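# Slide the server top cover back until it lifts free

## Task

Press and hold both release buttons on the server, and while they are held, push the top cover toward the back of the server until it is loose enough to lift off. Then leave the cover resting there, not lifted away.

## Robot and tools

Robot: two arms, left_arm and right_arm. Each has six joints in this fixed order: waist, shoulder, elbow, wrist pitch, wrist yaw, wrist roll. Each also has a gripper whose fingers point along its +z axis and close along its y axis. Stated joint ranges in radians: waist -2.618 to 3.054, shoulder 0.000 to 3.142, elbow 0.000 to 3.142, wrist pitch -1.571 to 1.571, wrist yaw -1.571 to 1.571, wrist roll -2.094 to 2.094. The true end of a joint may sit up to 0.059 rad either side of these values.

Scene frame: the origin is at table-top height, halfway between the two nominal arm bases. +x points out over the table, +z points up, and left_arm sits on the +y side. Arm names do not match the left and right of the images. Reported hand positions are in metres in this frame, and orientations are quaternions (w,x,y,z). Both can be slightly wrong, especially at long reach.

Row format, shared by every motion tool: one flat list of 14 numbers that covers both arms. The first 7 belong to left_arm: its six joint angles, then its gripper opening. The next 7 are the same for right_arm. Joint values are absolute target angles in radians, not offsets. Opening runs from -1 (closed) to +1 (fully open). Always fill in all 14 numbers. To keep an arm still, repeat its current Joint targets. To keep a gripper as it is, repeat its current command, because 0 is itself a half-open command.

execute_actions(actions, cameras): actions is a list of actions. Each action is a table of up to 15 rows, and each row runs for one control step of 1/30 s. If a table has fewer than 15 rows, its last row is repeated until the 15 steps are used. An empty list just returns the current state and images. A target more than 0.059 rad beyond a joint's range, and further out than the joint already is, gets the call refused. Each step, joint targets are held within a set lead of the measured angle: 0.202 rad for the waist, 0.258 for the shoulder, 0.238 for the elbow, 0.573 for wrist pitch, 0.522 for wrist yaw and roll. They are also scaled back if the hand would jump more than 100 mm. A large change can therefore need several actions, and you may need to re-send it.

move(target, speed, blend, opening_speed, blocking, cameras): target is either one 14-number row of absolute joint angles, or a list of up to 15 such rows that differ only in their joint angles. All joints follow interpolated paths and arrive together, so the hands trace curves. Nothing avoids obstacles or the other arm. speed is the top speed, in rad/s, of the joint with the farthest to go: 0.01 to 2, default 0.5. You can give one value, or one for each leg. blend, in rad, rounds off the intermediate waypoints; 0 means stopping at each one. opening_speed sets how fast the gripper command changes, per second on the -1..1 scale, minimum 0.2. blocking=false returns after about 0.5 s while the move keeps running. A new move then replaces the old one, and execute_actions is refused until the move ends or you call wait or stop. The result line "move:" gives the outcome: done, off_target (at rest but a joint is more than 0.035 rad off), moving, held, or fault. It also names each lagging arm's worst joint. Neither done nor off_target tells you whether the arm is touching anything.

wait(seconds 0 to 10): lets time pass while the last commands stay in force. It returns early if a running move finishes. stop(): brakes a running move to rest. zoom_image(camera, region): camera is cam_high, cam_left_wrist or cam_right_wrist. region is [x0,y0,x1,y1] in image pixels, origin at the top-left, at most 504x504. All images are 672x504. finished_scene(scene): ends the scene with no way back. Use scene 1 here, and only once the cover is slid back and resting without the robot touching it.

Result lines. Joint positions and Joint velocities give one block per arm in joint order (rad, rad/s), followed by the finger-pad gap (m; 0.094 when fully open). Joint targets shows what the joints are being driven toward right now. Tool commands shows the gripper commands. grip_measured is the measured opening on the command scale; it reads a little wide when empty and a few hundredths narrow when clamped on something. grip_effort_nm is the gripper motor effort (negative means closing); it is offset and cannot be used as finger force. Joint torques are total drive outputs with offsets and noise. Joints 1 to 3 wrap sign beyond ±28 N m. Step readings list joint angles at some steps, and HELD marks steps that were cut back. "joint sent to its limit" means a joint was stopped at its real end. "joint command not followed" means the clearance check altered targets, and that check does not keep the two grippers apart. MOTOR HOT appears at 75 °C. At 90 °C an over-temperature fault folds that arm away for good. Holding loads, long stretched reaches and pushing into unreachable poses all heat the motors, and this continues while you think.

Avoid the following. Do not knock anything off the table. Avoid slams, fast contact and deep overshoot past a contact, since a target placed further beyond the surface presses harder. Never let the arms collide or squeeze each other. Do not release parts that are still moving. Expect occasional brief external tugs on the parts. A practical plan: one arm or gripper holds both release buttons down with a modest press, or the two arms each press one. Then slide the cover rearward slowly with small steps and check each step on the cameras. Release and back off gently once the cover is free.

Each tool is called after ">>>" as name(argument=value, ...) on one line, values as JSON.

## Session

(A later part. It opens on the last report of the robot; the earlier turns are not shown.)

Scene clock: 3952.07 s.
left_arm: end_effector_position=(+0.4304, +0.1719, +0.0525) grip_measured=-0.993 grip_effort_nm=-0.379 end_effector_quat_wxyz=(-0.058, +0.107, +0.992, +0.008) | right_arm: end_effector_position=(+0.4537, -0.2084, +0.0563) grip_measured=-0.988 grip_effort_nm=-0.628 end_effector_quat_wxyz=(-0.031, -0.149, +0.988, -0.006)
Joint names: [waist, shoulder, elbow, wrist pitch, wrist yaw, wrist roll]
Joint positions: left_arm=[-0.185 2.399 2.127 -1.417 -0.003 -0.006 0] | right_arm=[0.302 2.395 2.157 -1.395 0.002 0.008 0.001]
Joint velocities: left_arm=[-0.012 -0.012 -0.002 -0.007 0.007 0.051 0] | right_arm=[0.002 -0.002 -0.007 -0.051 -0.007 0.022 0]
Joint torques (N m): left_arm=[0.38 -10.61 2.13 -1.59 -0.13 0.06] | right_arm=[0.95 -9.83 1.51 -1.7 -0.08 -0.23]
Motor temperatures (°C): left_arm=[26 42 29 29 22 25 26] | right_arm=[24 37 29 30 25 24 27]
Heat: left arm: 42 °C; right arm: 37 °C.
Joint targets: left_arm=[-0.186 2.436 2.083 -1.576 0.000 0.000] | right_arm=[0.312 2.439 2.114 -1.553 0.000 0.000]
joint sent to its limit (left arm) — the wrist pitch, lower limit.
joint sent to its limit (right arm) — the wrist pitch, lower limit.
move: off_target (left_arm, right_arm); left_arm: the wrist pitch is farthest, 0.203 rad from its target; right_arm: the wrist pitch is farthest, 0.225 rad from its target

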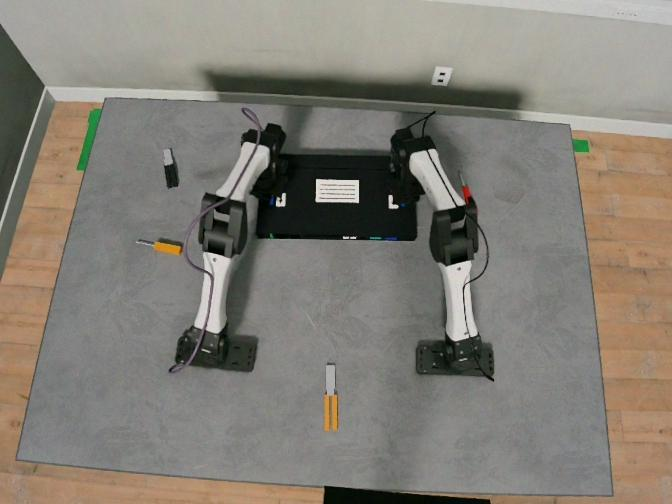

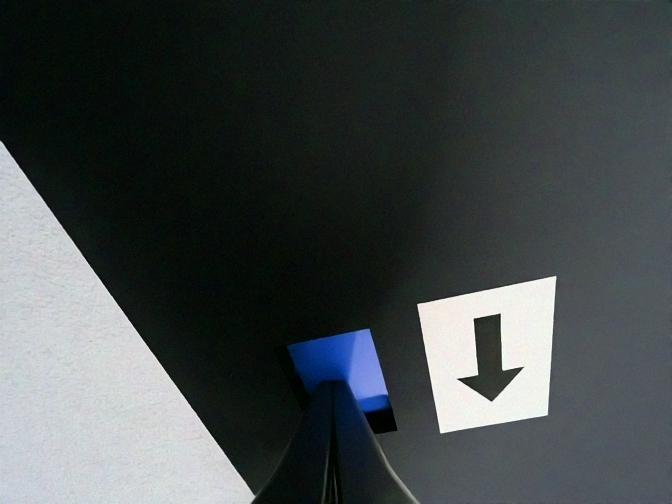

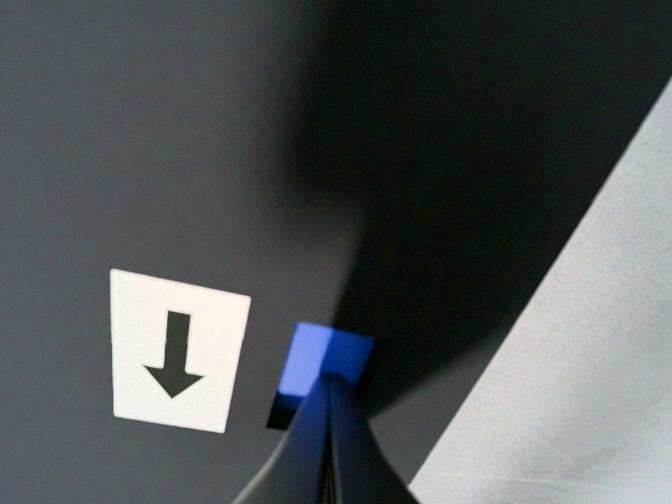

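>>> move(target=[-0.194, 2.369, 1.97, -1.62, 0, 0, -1, 0.322, 2.365, 1.984, -1.62, 0, 0, -1], speed=0.1)

>>> zoom_image(camera="cam_high", region=[220, 100, 460, 280])

>>> zoom_image(camera="cam_left_wrist", region=[250, 280, 550, 460])

>>> zoom_image(camera="cam_right_wrist", region=[90, 260, 390, 440])

Scene clock: 3994.83 s.
left_arm: end_effector_position=(+0.4293, +0.1721, +0.0541) grip_measured=-0.993 grip_effort_nm=-0.374 end_effector_quat_wxyz=(-0.038, +0.108, +0.993, +0.006) | right_arm: end_effector_position=(+0.4522, -0.2085, +0.0579) grip_measured=-0.988 grip_effort_nm=-0.623 end_effector_quat_wxyz=(-0.008, -0.152, +0.988, -0.009)
Joint names: [waist, shoulder, elbow, wrist pitch, wrist yaw, wrist roll]
Joint positions: left_arm=[-0.185 2.34 2.035 -1.342 -0.003 -0.006 0] | right_arm=[0.308 2.329 2.05 -1.31 0.015 0.008 0.001]
Joint velocities: left_arm=[0.012 0.017 -0.007 -0.037 0.022 -0.037 0] | right_arm=[-0.007 -0.007 0.012 -0.022 0.037 -0.007 0.002]
Joint torques (N m): left_arm=[-0.44 -11.07 0.28 -2.26 -0.13 0.06] | right_arm=[1.31 -10.21 -0.23 -2.61 -0.19 -0.21]
Motor temperatures (°C): left_arm=[26 48 29 31 22 25 26] | right_arm=[24 39 29 32 25 24 27]
Heat: left arm: 48 °C; right arm: 39 °C.
Joint targets: left_arm=[-0.194 2.369 1.970 -1.576 0.000 0.000] | right_arm=[0.322 2.365 1.984 -1.553 0.000 0.000]
joint sent to its limit (left arm) — the wrist pitch, lower limit.
joint sent to its limit (right arm) — the wrist pitch, lower limit.
move: off_target (left_arm, right_arm); left_arm: the wrist pitch is farthest, 0.278 rad from its target; right_arm: the wrist pitch is farthest, 0.310 rad from its target

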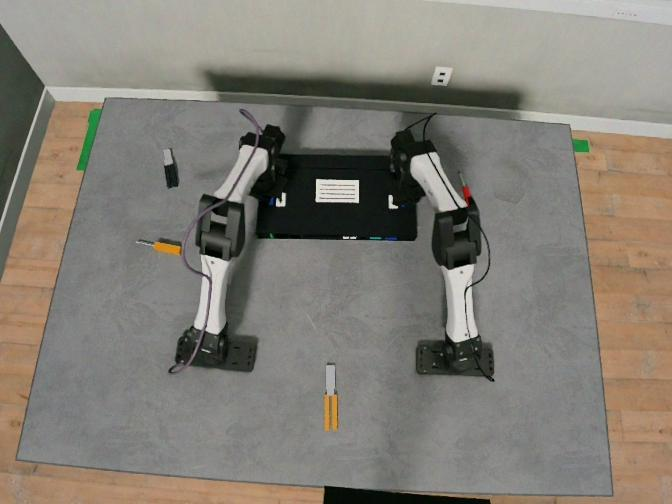

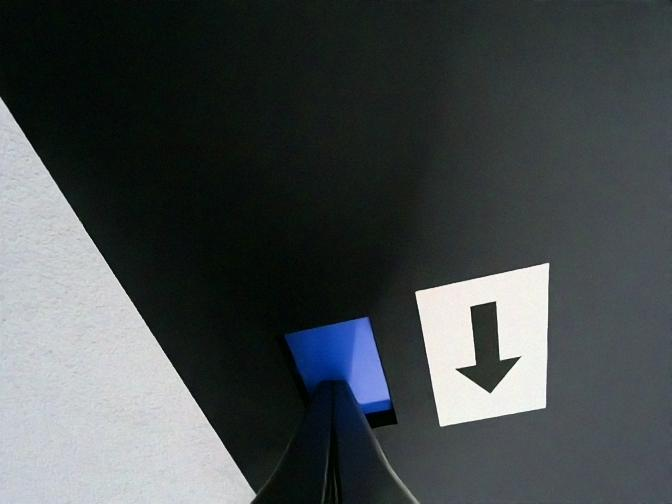

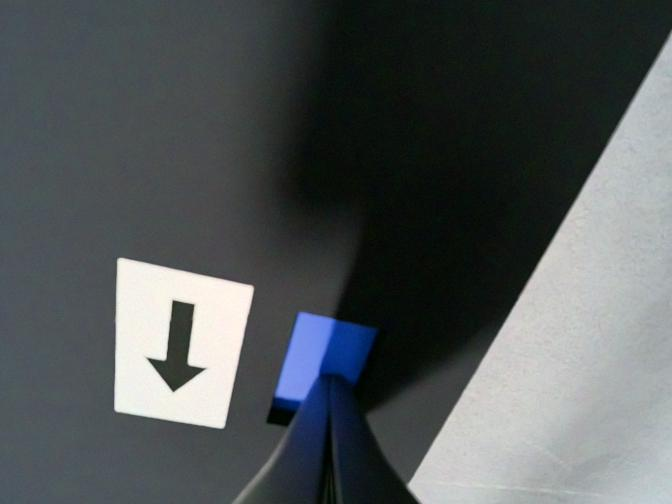

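Scaled by 2.100 from the camera's 672x504 image, which has a finer 960x720 frame.

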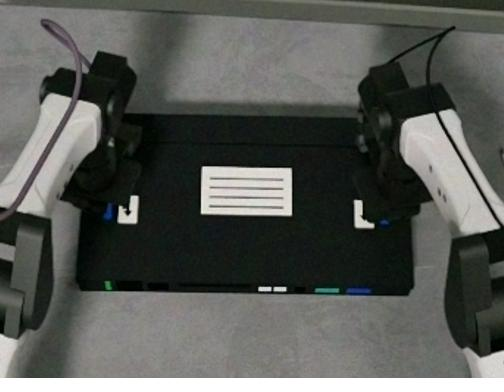

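Scaled by 1.680 from the camera's 672x504 image, which has a finer 960x720 frame.

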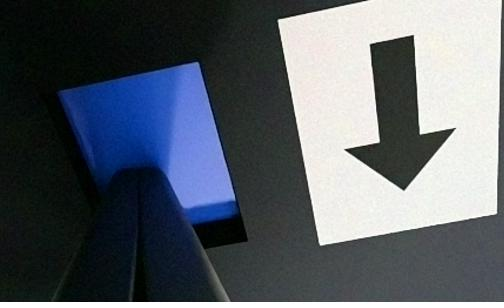

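Scaled by 1.680 from the camera's 672x504 image, which has a finer 960x720 frame.

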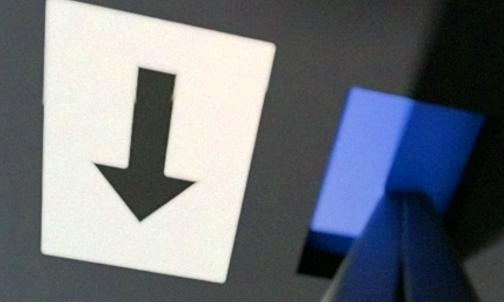

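>>> zoom_image(camera="cam_left_wrist", region=[265, 305, 415, 435])

>>> zoom_image(camera="cam_right_wrist", region=[250, 300, 400, 430])

Scaled by 3.360 from the camera's 672x504 image, which has a finer 960x720 frame.

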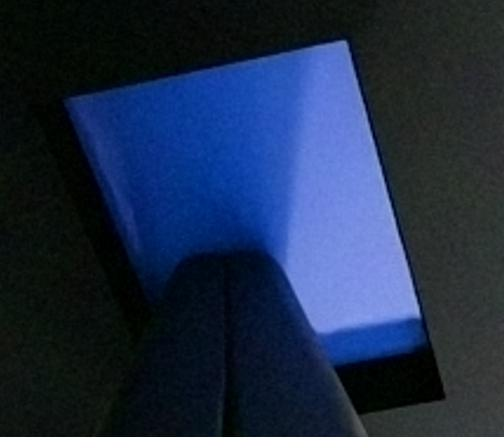

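Scaled by 3.360 from the camera's 672x504 image, which has a finer 960x720 frame.

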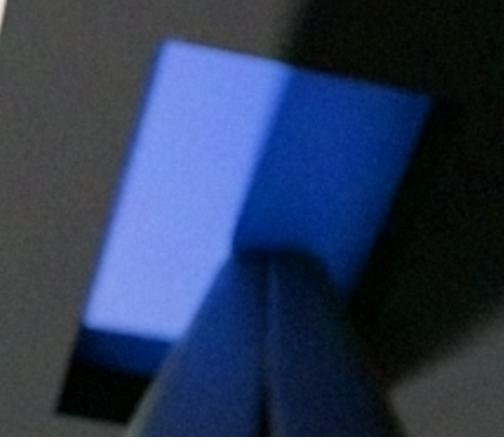

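>>> move(target=[-0.194, 2.398, 1.948, -1.62, 0, 0, -1, 0.322, 2.395, 1.962, -1.62, 0, 0, -1], speed=0.1)

>>> zoom_image(camera="cam_high", region=[220, 100, 460, 280])

>>> zoom_image(camera="cam_left_wrist", region=[265, 305, 415, 435])

>>> zoom_image(camera="cam_right_wrist", region=[250, 300, 400, 430])

Scene clock: 4063.83 s.
left_arm: end_effector_position=(+0.4270, +0.1727, +0.0516) grip_measured=-0.993 grip_effort_nm=-0.383 end_effector_quat_wxyz=(-0.042, +0.108, +0.993, +0.006) | right_arm: end_effector_position=(+0.4502, -0.2092, +0.0554) grip_measured=-0.988 grip_effort_nm=-0.628 end_effector_quat_wxyz=(-0.012, -0.152, +0.988, -0.010)
Joint names: [waist, shoulder, elbow, wrist pitch, wrist yaw, wrist roll]
Joint positions: left_arm=[-0.185 2.34 2.024 -1.341 -0.003 -0.006 0] | right_arm=[0.308 2.329 2.04 -1.307 0.015 0.008 0.001]
Joint velocities: left_arm=[-0.002 -0.002 0.002 -0.007 -0.007 -0.051 0] | right_arm=[-0.012 0.002 0.002 -0.022 -0.066 -0.022 -0.001]
Joint torques (N m): left_arm=[-0.44 -8.32 -0.81 -2.27 -0.13 0.07] | right_arm=[1.2 -7.3 -1.14 -2.63 -0.21 -0.22]
Motor temperatures (°C): left_arm=[26 58 28 37 22 25 26] | right_arm=[24 45 28 38 25 24 27]
Heat: left arm: 58 °C; right arm: 45 °C.
Joint targets: left_arm=[-0.194 2.398 1.948 -1.576 0.000 0.000] | right_arm=[0.322 2.395 1.962 -1.553 0.000 0.000]
joint sent to its limit (left arm) — the wrist pitch, lower limit.
joint sent to its limit (right arm) — the wrist pitch, lower limit.
move: off_target (left_arm, right_arm); left_arm: the wrist pitch is farthest, 0.279 rad from its target; right_arm: the wrist pitch is farthest, 0.313 rad from its target

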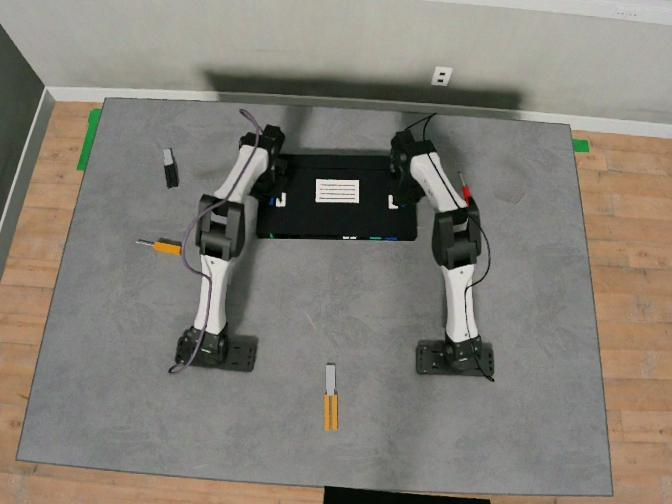

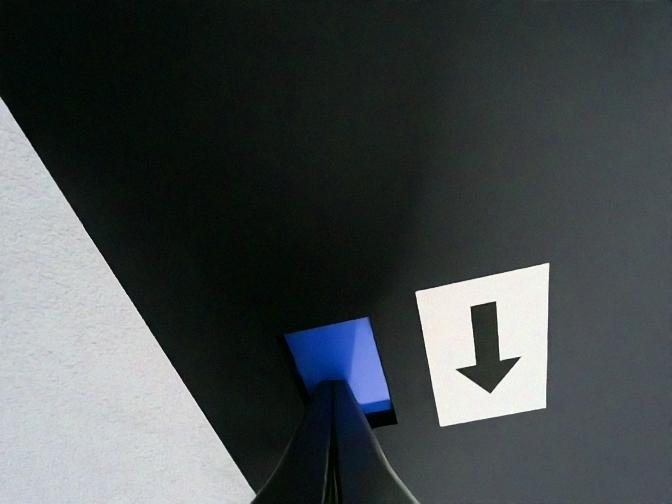

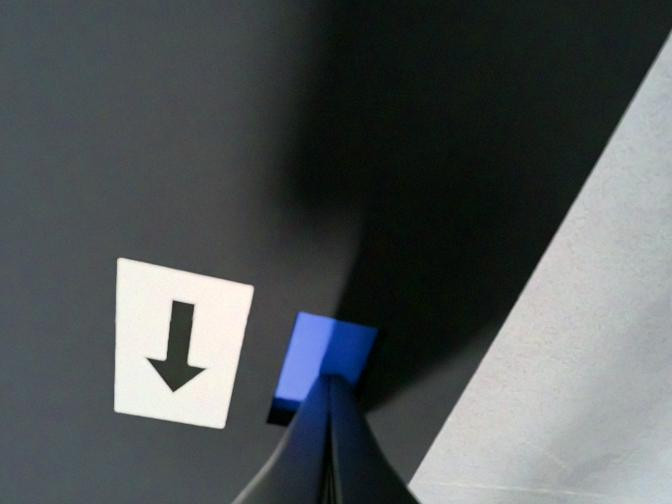

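Scaled by 2.100 from the camera's 672x504 image, which has a finer 960x720 frame.

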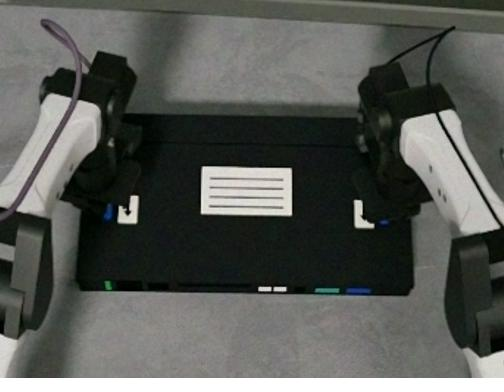

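Scaled by 3.360 from the camera's 672x504 image, which has a finer 960x720 frame.

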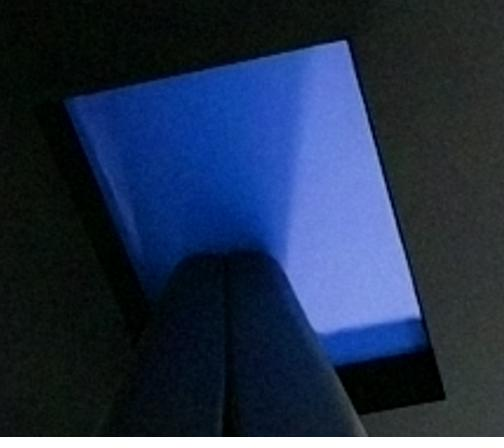

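Scaled by 3.360 from the camera's 672x504 image, which has a finer 960x720 frame.

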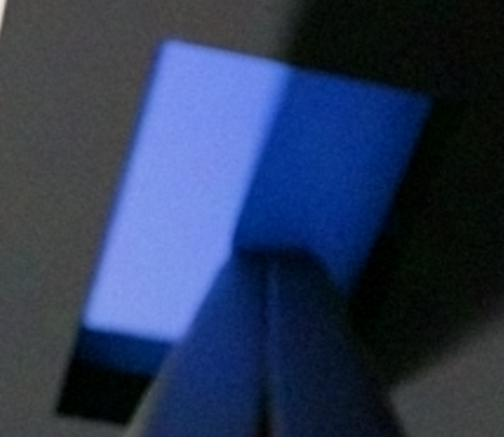

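>>> move(target=[-0.188, 2.492, 2.04, -1.57, 0, 0, -1, 0.314, 2.495, 2.073, -1.55, 0, 0, -1], speed=0.15)

>>> zoom_image(camera="cam_left_wrist", region=[265, 305, 415, 435])

>>> zoom_image(camera="cam_right_wrist", region=[250, 300, 400, 430])

Scene clock: 4184.37 s.
left_arm: end_effector_position=(+0.4278, +0.1725, +0.0507) grip_measured=-0.993 grip_effort_nm=-0.379 end_effector_quat_wxyz=(-0.059, +0.107, +0.992, +0.008) | right_arm: end_effector_position=(+0.4518, -0.2087, +0.0533) grip_measured=-0.988 grip_effort_nm=-0.628 end_effector_quat_wxyz=(-0.031, -0.152, +0.988, -0.013)
Joint names: [waist, shoulder, elbow, wrist pitch, wrist yaw, wrist roll]
Joint positions: left_arm=[-0.185 2.388 2.101 -1.404 -0.003 -0.006 0] | right_arm=[0.308 2.388 2.132 -1.38 0.015 0.008 0.001]
Joint velocities: left_arm=[-0.002 -0.007 0.022 -0.007 -0.007 0.007 -0.001] | right_arm=[-0.012 -0.007 0.002 0.007 0.007 0.007 0]
Joint torques (N m): left_arm=[0.16 -4.21 0.59 -1.64 -0.12 0.06] | right_arm=[0.57 -3.66 0.12 -1.82 -0.2 -0.19]
Motor temperatures (°C): left_arm=[26 49 27 41 22 25 26] | right_arm=[25 38 27 43 25 24 27]
Heat: left arm: 49 °C; right arm: 43 °C.
Joint targets: left_arm=[-0.188 2.492 2.040 -1.570 0.000 0.000] | right_arm=[0.314 2.495 2.073 -1.550 0.000 0.000]
move: off_target (left_arm, right_arm); left_arm: the wrist pitch is farthest, 0.166 rad from its target; right_arm: the wrist pitch is farthest, 0.170 rad from its target

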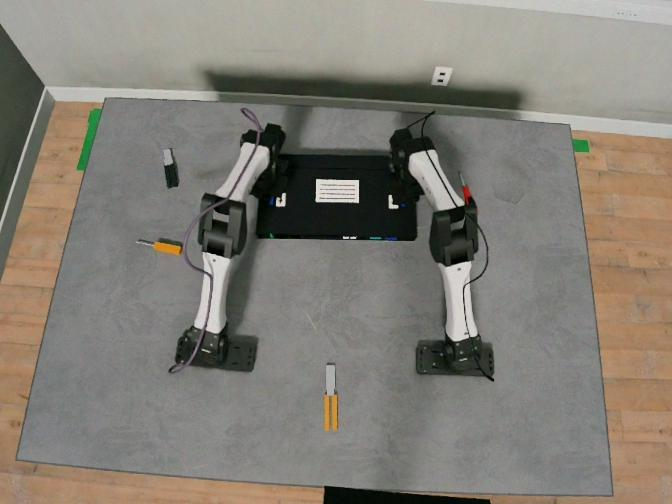

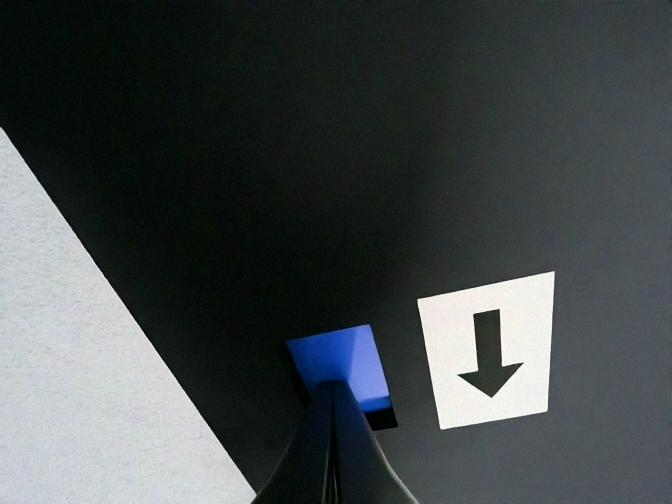

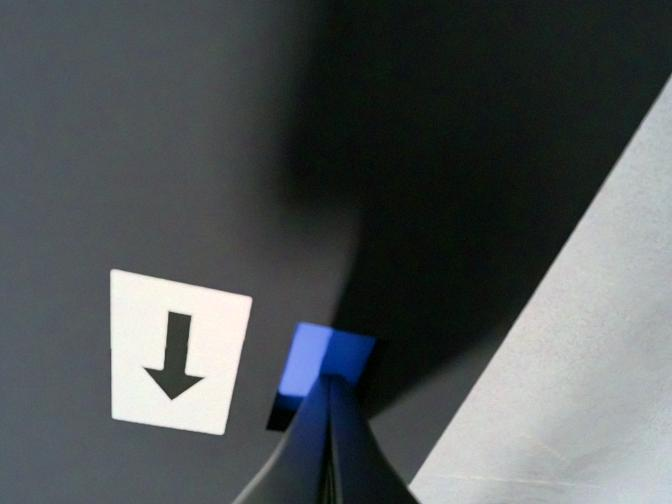

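Scaled by 3.360 from the camera's 672x504 image, which has a finer 960x720 frame.

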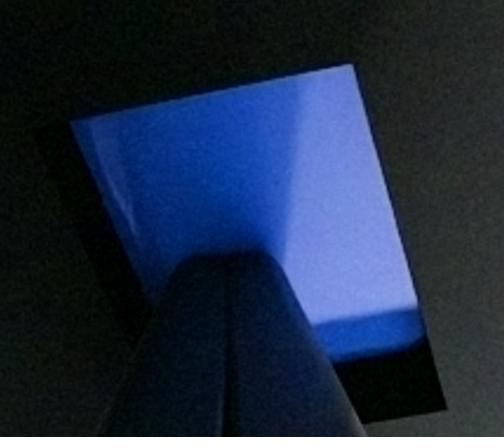

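Scaled by 3.360 from the camera's 672x504 image, which has a finer 960x720 frame.

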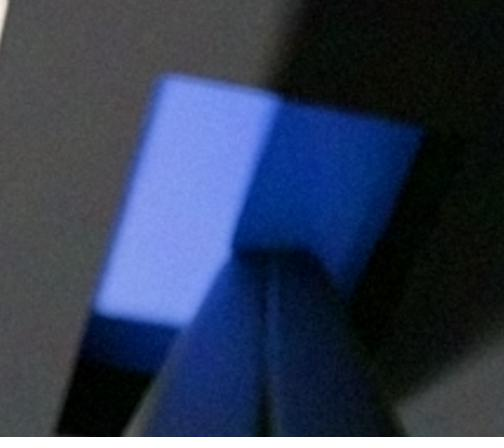

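>>> move(target=[-0.184, 2.525, 2.105, -1.43, 0, 0, -1, 0.308, 2.53, 2.14, -1.43, 0, 0, -1], speed=0.15)

>>> zoom_image(camera="cam_left_wrist", region=[265, 315, 415, 445])

>>> zoom_image(camera="cam_right_wrist", region=[250, 310, 400, 440])

Scene clock: 4199.07 s.
left_arm: end_effector_position=(+0.4322, +0.1714, +0.0513) grip_measured=-0.993 grip_effort_nm=-0.379 end_effector_quat_wxyz=(-0.060, +0.107, +0.992, +0.008) | right_arm: end_effector_position=(+0.4556, -0.2074, +0.0548) grip_measured=-0.988 grip_effort_nm=-0.632 end_effector_quat_wxyz=(-0.033, -0.152, +0.988, -0.013)
Joint names: [waist, shoulder, elbow, wrist pitch, wrist yaw, wrist roll]
Joint positions: left_arm=[-0.185 2.415 2.15 -1.428 -0.002 -0.006 0] | right_arm=[0.308 2.416 2.188 -1.412 0.015 0.008 0.001]
Joint velocities: left_arm=[0.002 0.012 -0.007 0.007 -0.037 0.066 0] | right_arm=[-0.012 -0.017 -0.017 -0.022 -0.022 -0.066 0.001]
Joint torques (N m): left_arm=[0.57 -3.77 2.09 -0.01 -0.13 0.07] | right_arm=[0.05 -3.04 1.05 -0.08 -0.2 -0.2]
Motor temperatures (°C): left_arm=[26 45 27 39 22 25 26] | right_arm=[24 37 27 40 25 24 27]
Heat: left arm: 45 °C; right arm: 40 °C.
Joint targets: left_arm=[-0.184 2.525 2.105 -1.430 0.000 0.000] | right_arm=[0.308 2.530 2.140 -1.430 0.000 0.000]
move: off_target (left_arm, right_arm); left_arm: the shoulder is farthest, 0.110 rad from its target; right_arm: the shoulder is farthest, 0.114 rad from its target

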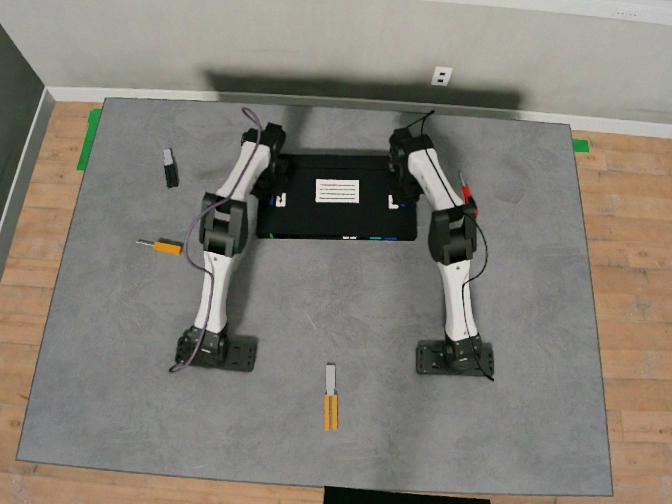

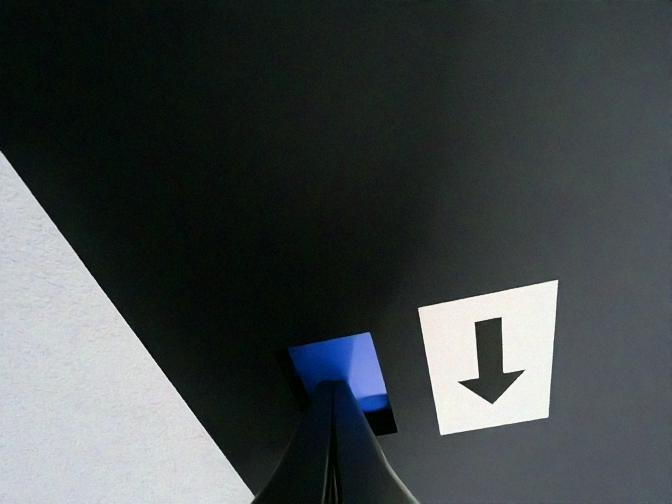

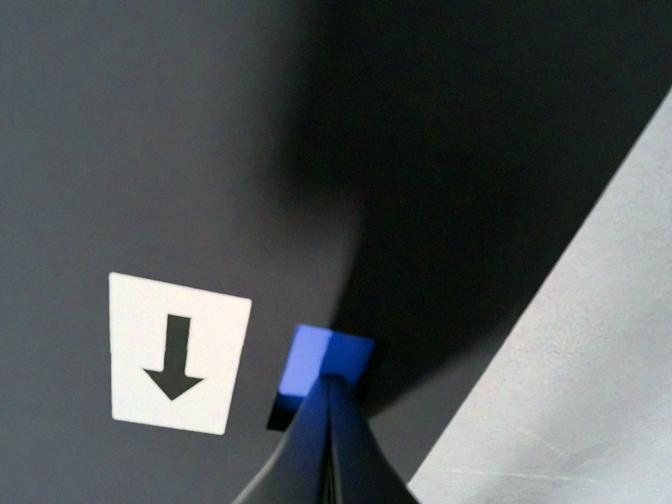

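Scaled by 3.360 from the camera's 672x504 image, which has a finer 960x720 frame.

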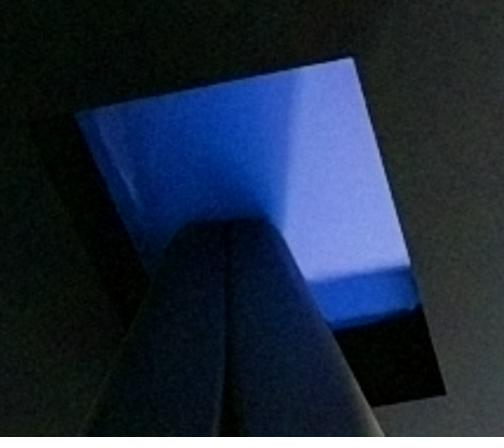

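Scaled by 3.360 from the camera's 672x504 image, which has a finer 960x720 frame.

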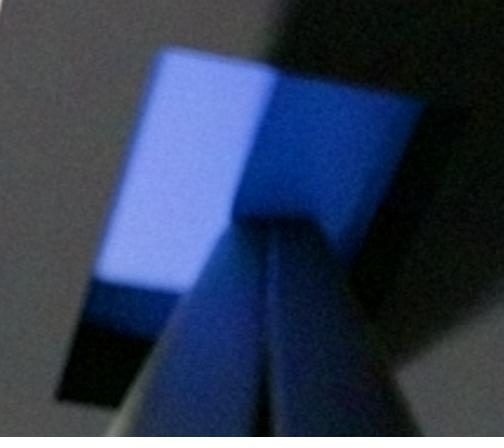

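>>> move(target=[-0.186, 2.51, 2.06, -1.57, 0, 0, -1, 0.310, 2.515, 2.095, -1.55, 0, 0, -1], speed=0.1)

>>> zoom_image(camera="cam_left_wrist", region=[265, 305, 415, 435])

>>> zoom_image(camera="cam_right_wrist", region=[250, 300, 400, 430])

>>> zoom_image(camera="cam_high", region=[220, 100, 460, 280])

Scene clock: 4223.07 s.
left_arm: end_effector_position=(+0.4282, +0.1722, +0.0492) grip_measured=-0.993 grip_effort_nm=-0.379 end_effector_quat_wxyz=(-0.069, +0.107, +0.992, +0.009) | right_arm: end_effector_position=(+0.4521, -0.2086, +0.0524) grip_measured=-0.988 grip_effort_nm=-0.628 end_effector_quat_wxyz=(-0.041, -0.152, +0.987, -0.014)
Joint names: [waist, shoulder, elbow, wrist pitch, wrist yaw, wrist roll]
Joint positions: left_arm=[-0.185 2.415 2.14 -1.434 -0.002 -0.006 0] | right_arm=[0.308 2.416 2.178 -1.417 0.015 0.008 0.001]
Joint velocities: left_arm=[-0.017 -0.007 0.017 0.022 0.051 -0.11 -0.001] | right_arm=[-0.012 -0.002 -0.007 -0.095 -0.081 -0.066 0]
Joint torques (N m): left_arm=[0.35 -5.18 -1.22 -1.37 -0.13 0.07] | right_arm=[0.09 -4.53 -1.73 -1.43 -0.18 -0.2]
Motor temperatures (°C): left_arm=[26 43 27 35 22 25 26] | right_arm=[24 36 27 37 25 24 27]
Heat: left arm: 43 °C; right arm: 37 °C.
Joint targets: left_arm=[-0.186 2.510 2.060 -1.570 0.000 0.000] | right_arm=[0.310 2.515 2.095 -1.550 0.000 0.000]
move: off_target (left_arm, right_arm); left_arm: the wrist pitch is farthest, 0.136 rad from its target; right_arm: the wrist pitch is farthest, 0.133 rad from its target

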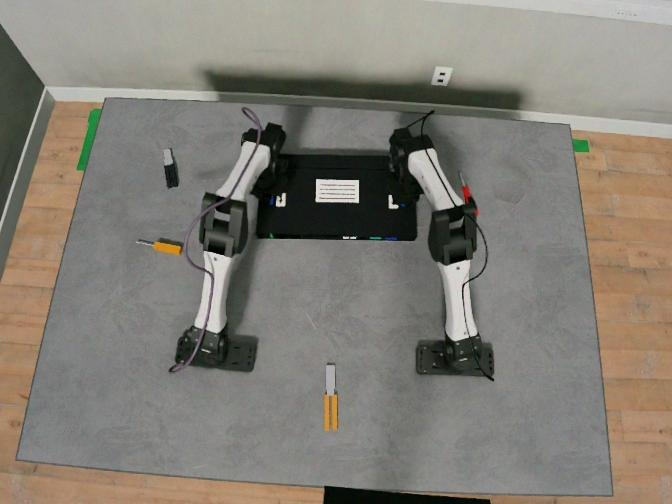

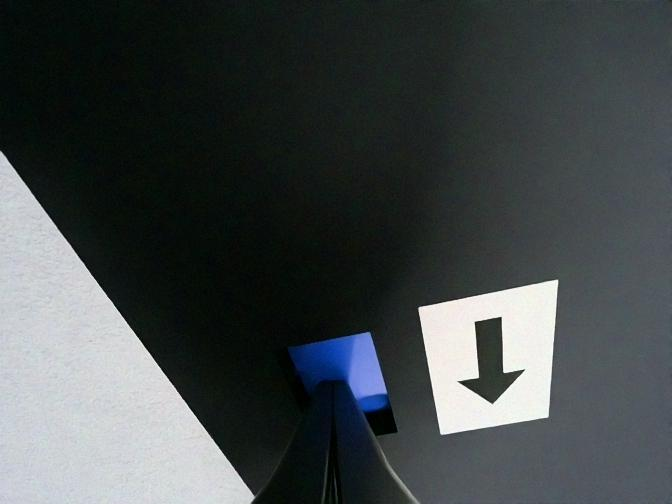

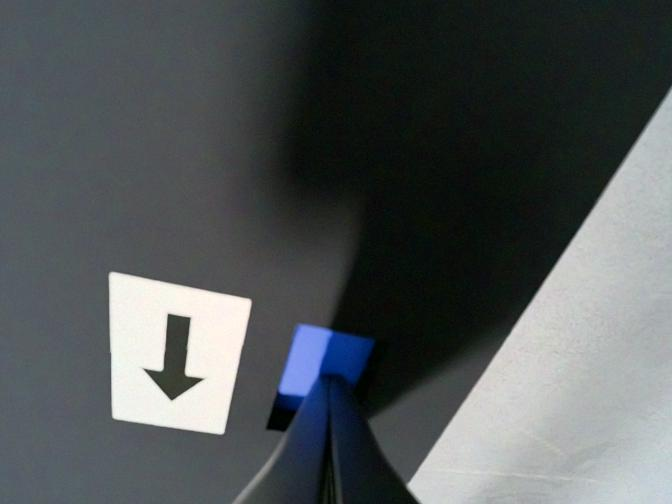

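Scaled by 3.360 from the camera's 672x504 image, which has a finer 960x720 frame.

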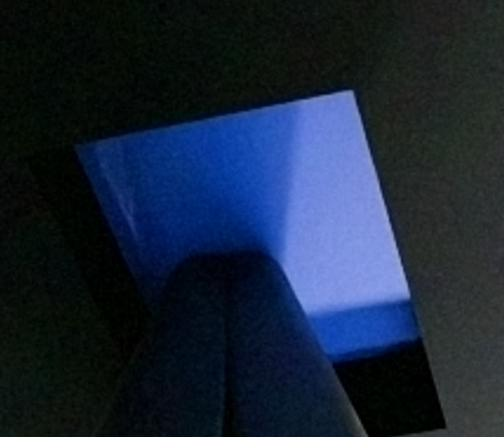

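Scaled by 3.360 from the camera's 672x504 image, which has a finer 960x720 frame.

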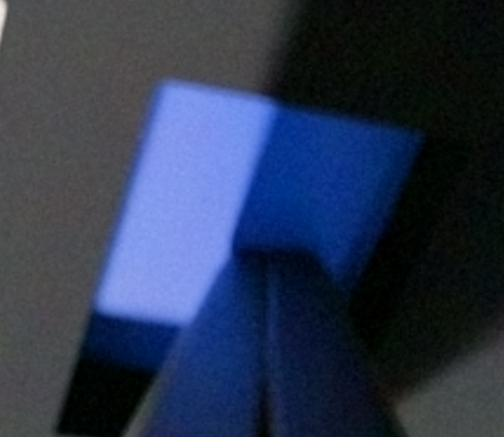

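Scaled by 2.100 from the camera's 672x504 image, which has a finer 960x720 frame.

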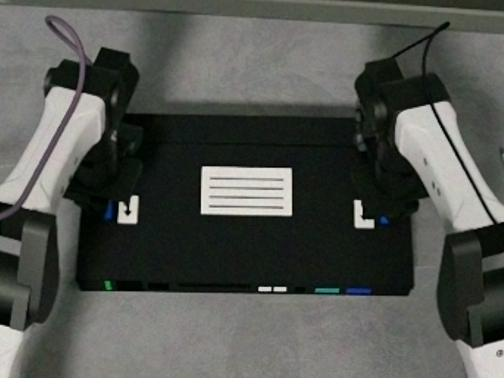

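>>> move(target=[-0.190, 2.468, 1.98, -1.6, 0, 0, -1, 0.316, 2.468, 2.005, -1.6, 0, 0, -1], speed=0.1)

>>> zoom_image(camera="cam_left_wrist", region=[265, 305, 415, 435])

>>> zoom_image(camera="cam_right_wrist", region=[250, 300, 400, 430])

>>> zoom_image(camera="cam_high", region=[220, 100, 460, 280])

Scene clock: 4231.03 s.
left_arm: end_effector_position=(+0.4276, +0.1723, +0.0490) grip_measured=-0.993 grip_effort_nm=-0.379 end_effector_quat_wxyz=(-0.055, +0.107, +0.993, +0.007) | right_arm: end_effector_position=(+0.4509, -0.2090, +0.0522) grip_measured=-0.988 grip_effort_nm=-0.628 end_effector_quat_wxyz=(-0.026, -0.152, +0.988, -0.012)
Joint names: [waist, shoulder, elbow, wrist pitch, wrist yaw, wrist roll]
Joint positions: left_arm=[-0.185 2.376 2.073 -1.379 -0.002 -0.006 0] | right_arm=[0.308 2.371 2.099 -1.355 0.015 0.008 0.001]
Joint velocities: left_arm=[-0.007 0.007 0.012 -0.022 -0.037 -0.081 -0.001] | right_arm=[-0.002 -0.007 0.002 0.007 0.051 -0.037 0]
Joint torques (N m): left_arm=[-0.02 -5.24 -2.41 -1.94 -0.14 0.06] | right_arm=[0.72 -4.45 -2.56 -2.12 -0.19 -0.2]
Motor temperatures (°C): left_arm=[26 43 27 36 22 25 26] | right_arm=[24 35 27 37 25 24 27]
Heat: left arm: 43 °C; right arm: 37 °C.
Joint targets: left_arm=[-0.190 2.468 1.980 -1.576 0.000 0.000] | right_arm=[0.316 2.468 2.005 -1.553 0.000 0.000]
joint sent to its limit (left arm) — the wrist pitch, lower limit.
joint sent to its limit (right arm) — the wrist pitch, lower limit.
move: off_target (left_arm, right_arm); left_arm: the wrist pitch is farthest, 0.221 rad from its target; right_arm: the wrist pitch is farthest, 0.245 rad from its target

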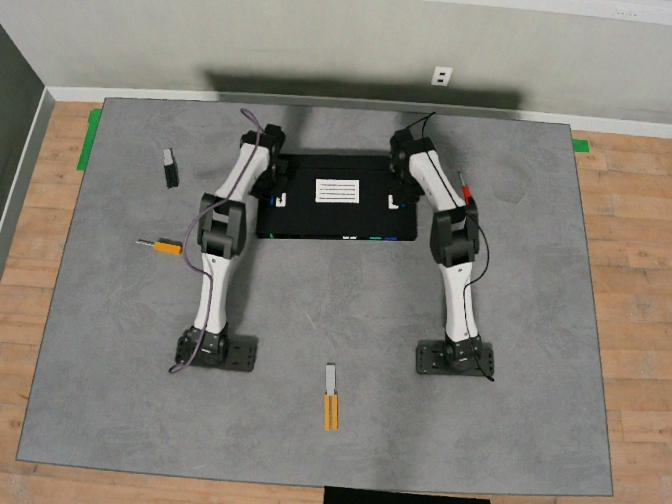

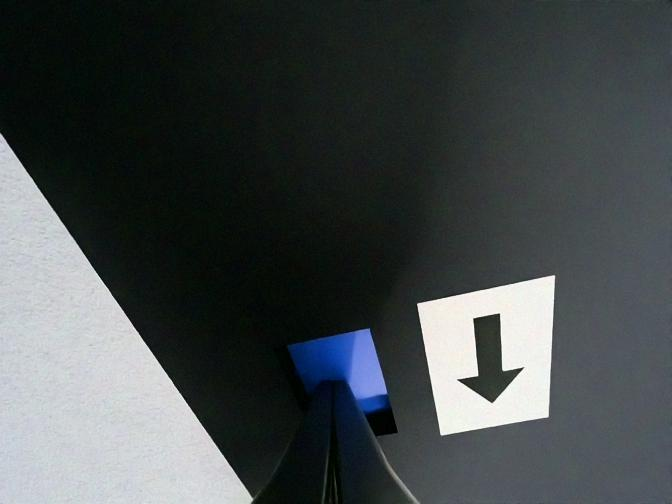

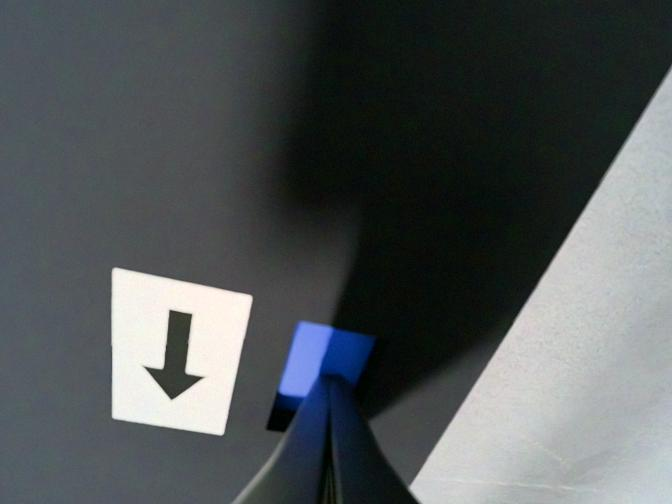

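Scaled by 3.360 from the camera's 672x504 image, which has a finer 960x720 frame.

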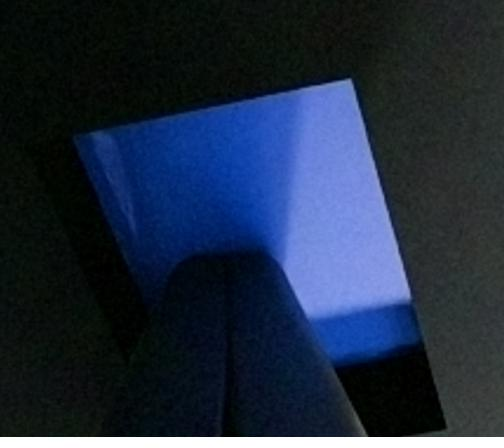

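Scaled by 3.360 from the camera's 672x504 image, which has a finer 960x720 frame.

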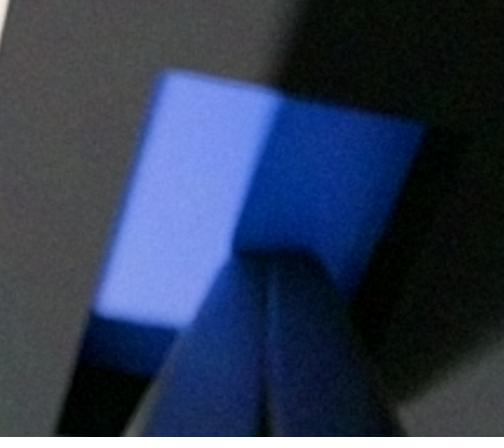

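Scaled by 2.100 from the camera's 672x504 image, which has a finer 960x720 frame.

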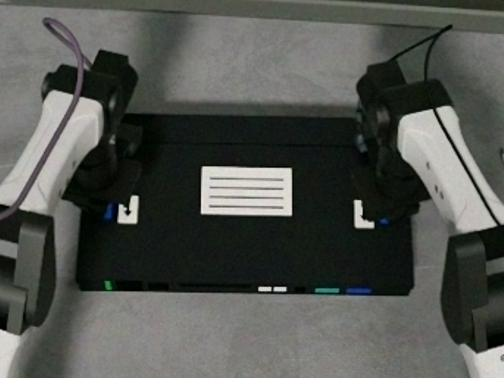

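>>> move(target=[-0.190, 2.443, 1.999, -1.6, 0, 0, -1, 0.316, 2.443, 2.024, -1.6, 0, 0, -1], speed=0.1)

>>> zoom_image(camera="cam_left_wrist", region=[265, 305, 415, 435])

>>> zoom_image(camera="cam_right_wrist", region=[250, 300, 400, 430])

>>> zoom_image(camera="cam_high", region=[220, 100, 460, 280])

Scene clock: 4255.07 s.
left_arm: end_effector_position=(+0.4278, +0.1723, +0.0494) grip_measured=-0.993 grip_effort_nm=-0.379 end_effector_quat_wxyz=(-0.054, +0.107, +0.993, +0.007) | right_arm: end_effector_position=(+0.4512, -0.2089, +0.0532) grip_measured=-0.988 grip_effort_nm=-0.628 end_effector_quat_wxyz=(-0.025, -0.152, +0.988, -0.012)
Joint names: [waist, shoulder, elbow, wrist pitch, wrist yaw, wrist roll]
Joint positions: left_arm=[-0.185 2.375 2.073 -1.379 -0.002 -0.006 0] | right_arm=[0.308 2.369 2.099 -1.354 0.015 0.008 0.001]
Joint velocities: left_arm=[-0.022 -0.002 0.007 -0.007 -0.037 0.007 0.001] | right_arm=[-0.007 -0.022 0.002 -0.007 0.022 0.022 0]
Joint torques (N m): left_arm=[-0.01 -7.53 -0.62 -1.95 -0.13 0.06] | right_arm=[0.68 -6.72 -1.01 -2.14 -0.16 -0.23]
Motor temperatures (°C): left_arm=[26 42 27 37 22 25 26] | right_arm=[24 35 27 39 25 24 27]
Heat: left arm: 42 °C; right arm: 39 °C.
Joint targets: left_arm=[-0.190 2.443 1.999 -1.576 0.000 0.000] | right_arm=[0.316 2.443 2.024 -1.553 0.000 0.000]
joint sent to its limit (left arm) — the wrist pitch, lower limit.
joint sent to its limit (right arm) — the wrist pitch, lower limit.
move: off_target (left_arm, right_arm); left_arm: the wrist pitch is farthest, 0.221 rad from its target; right_arm: the wrist pitch is farthest, 0.246 rad from its target

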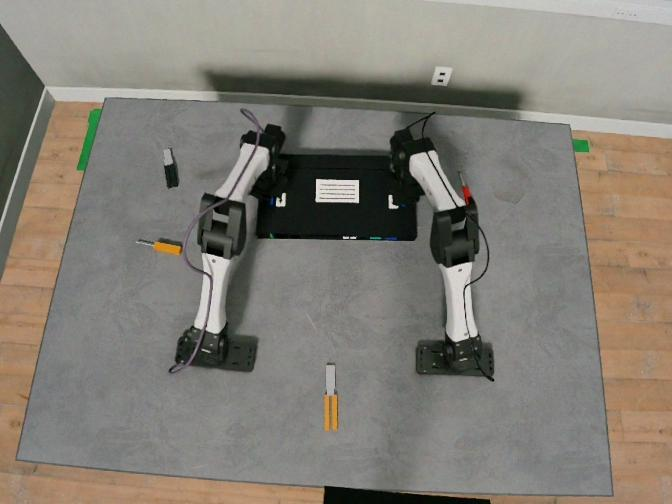

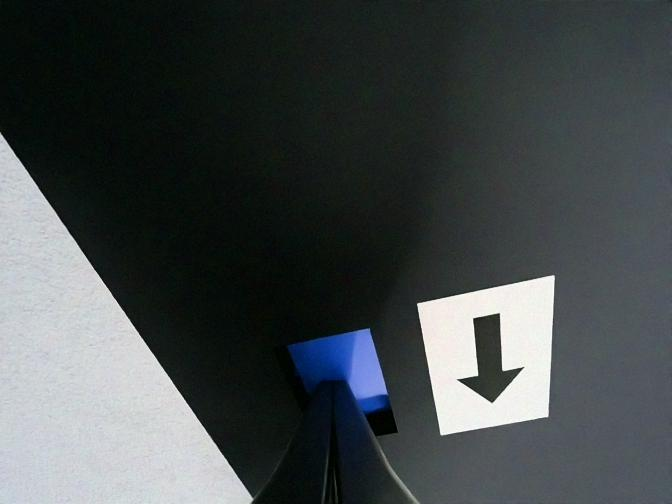

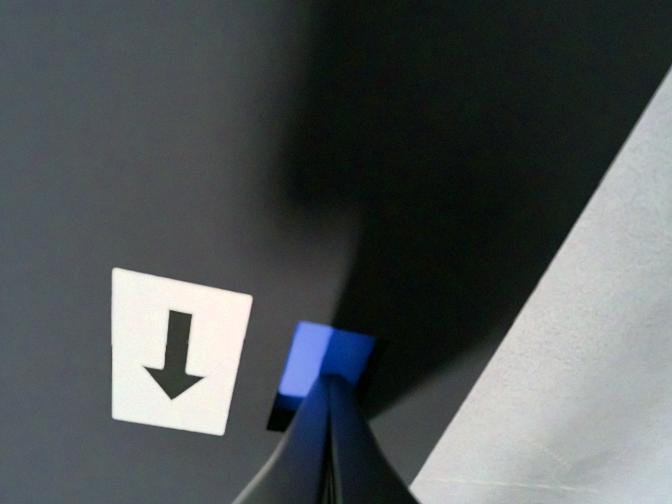

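Scaled by 3.360 from the camera's 672x504 image, which has a finer 960x720 frame.

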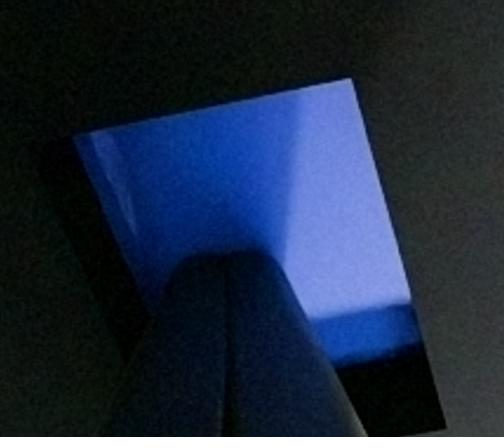

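Scaled by 3.360 from the camera's 672x504 image, which has a finer 960x720 frame.

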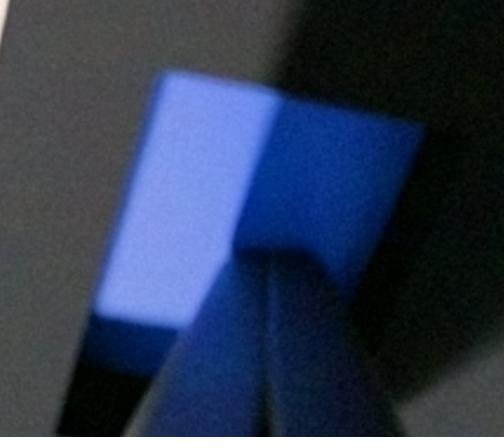

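Scaled by 2.100 from the camera's 672x504 image, which has a finer 960x720 frame.

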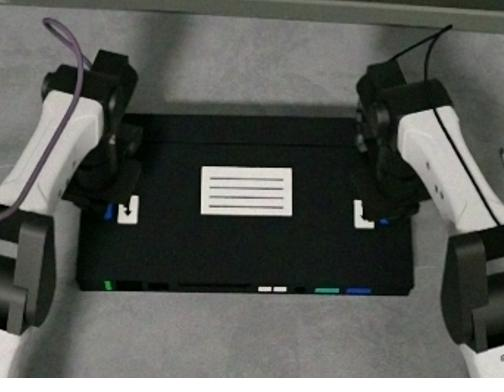

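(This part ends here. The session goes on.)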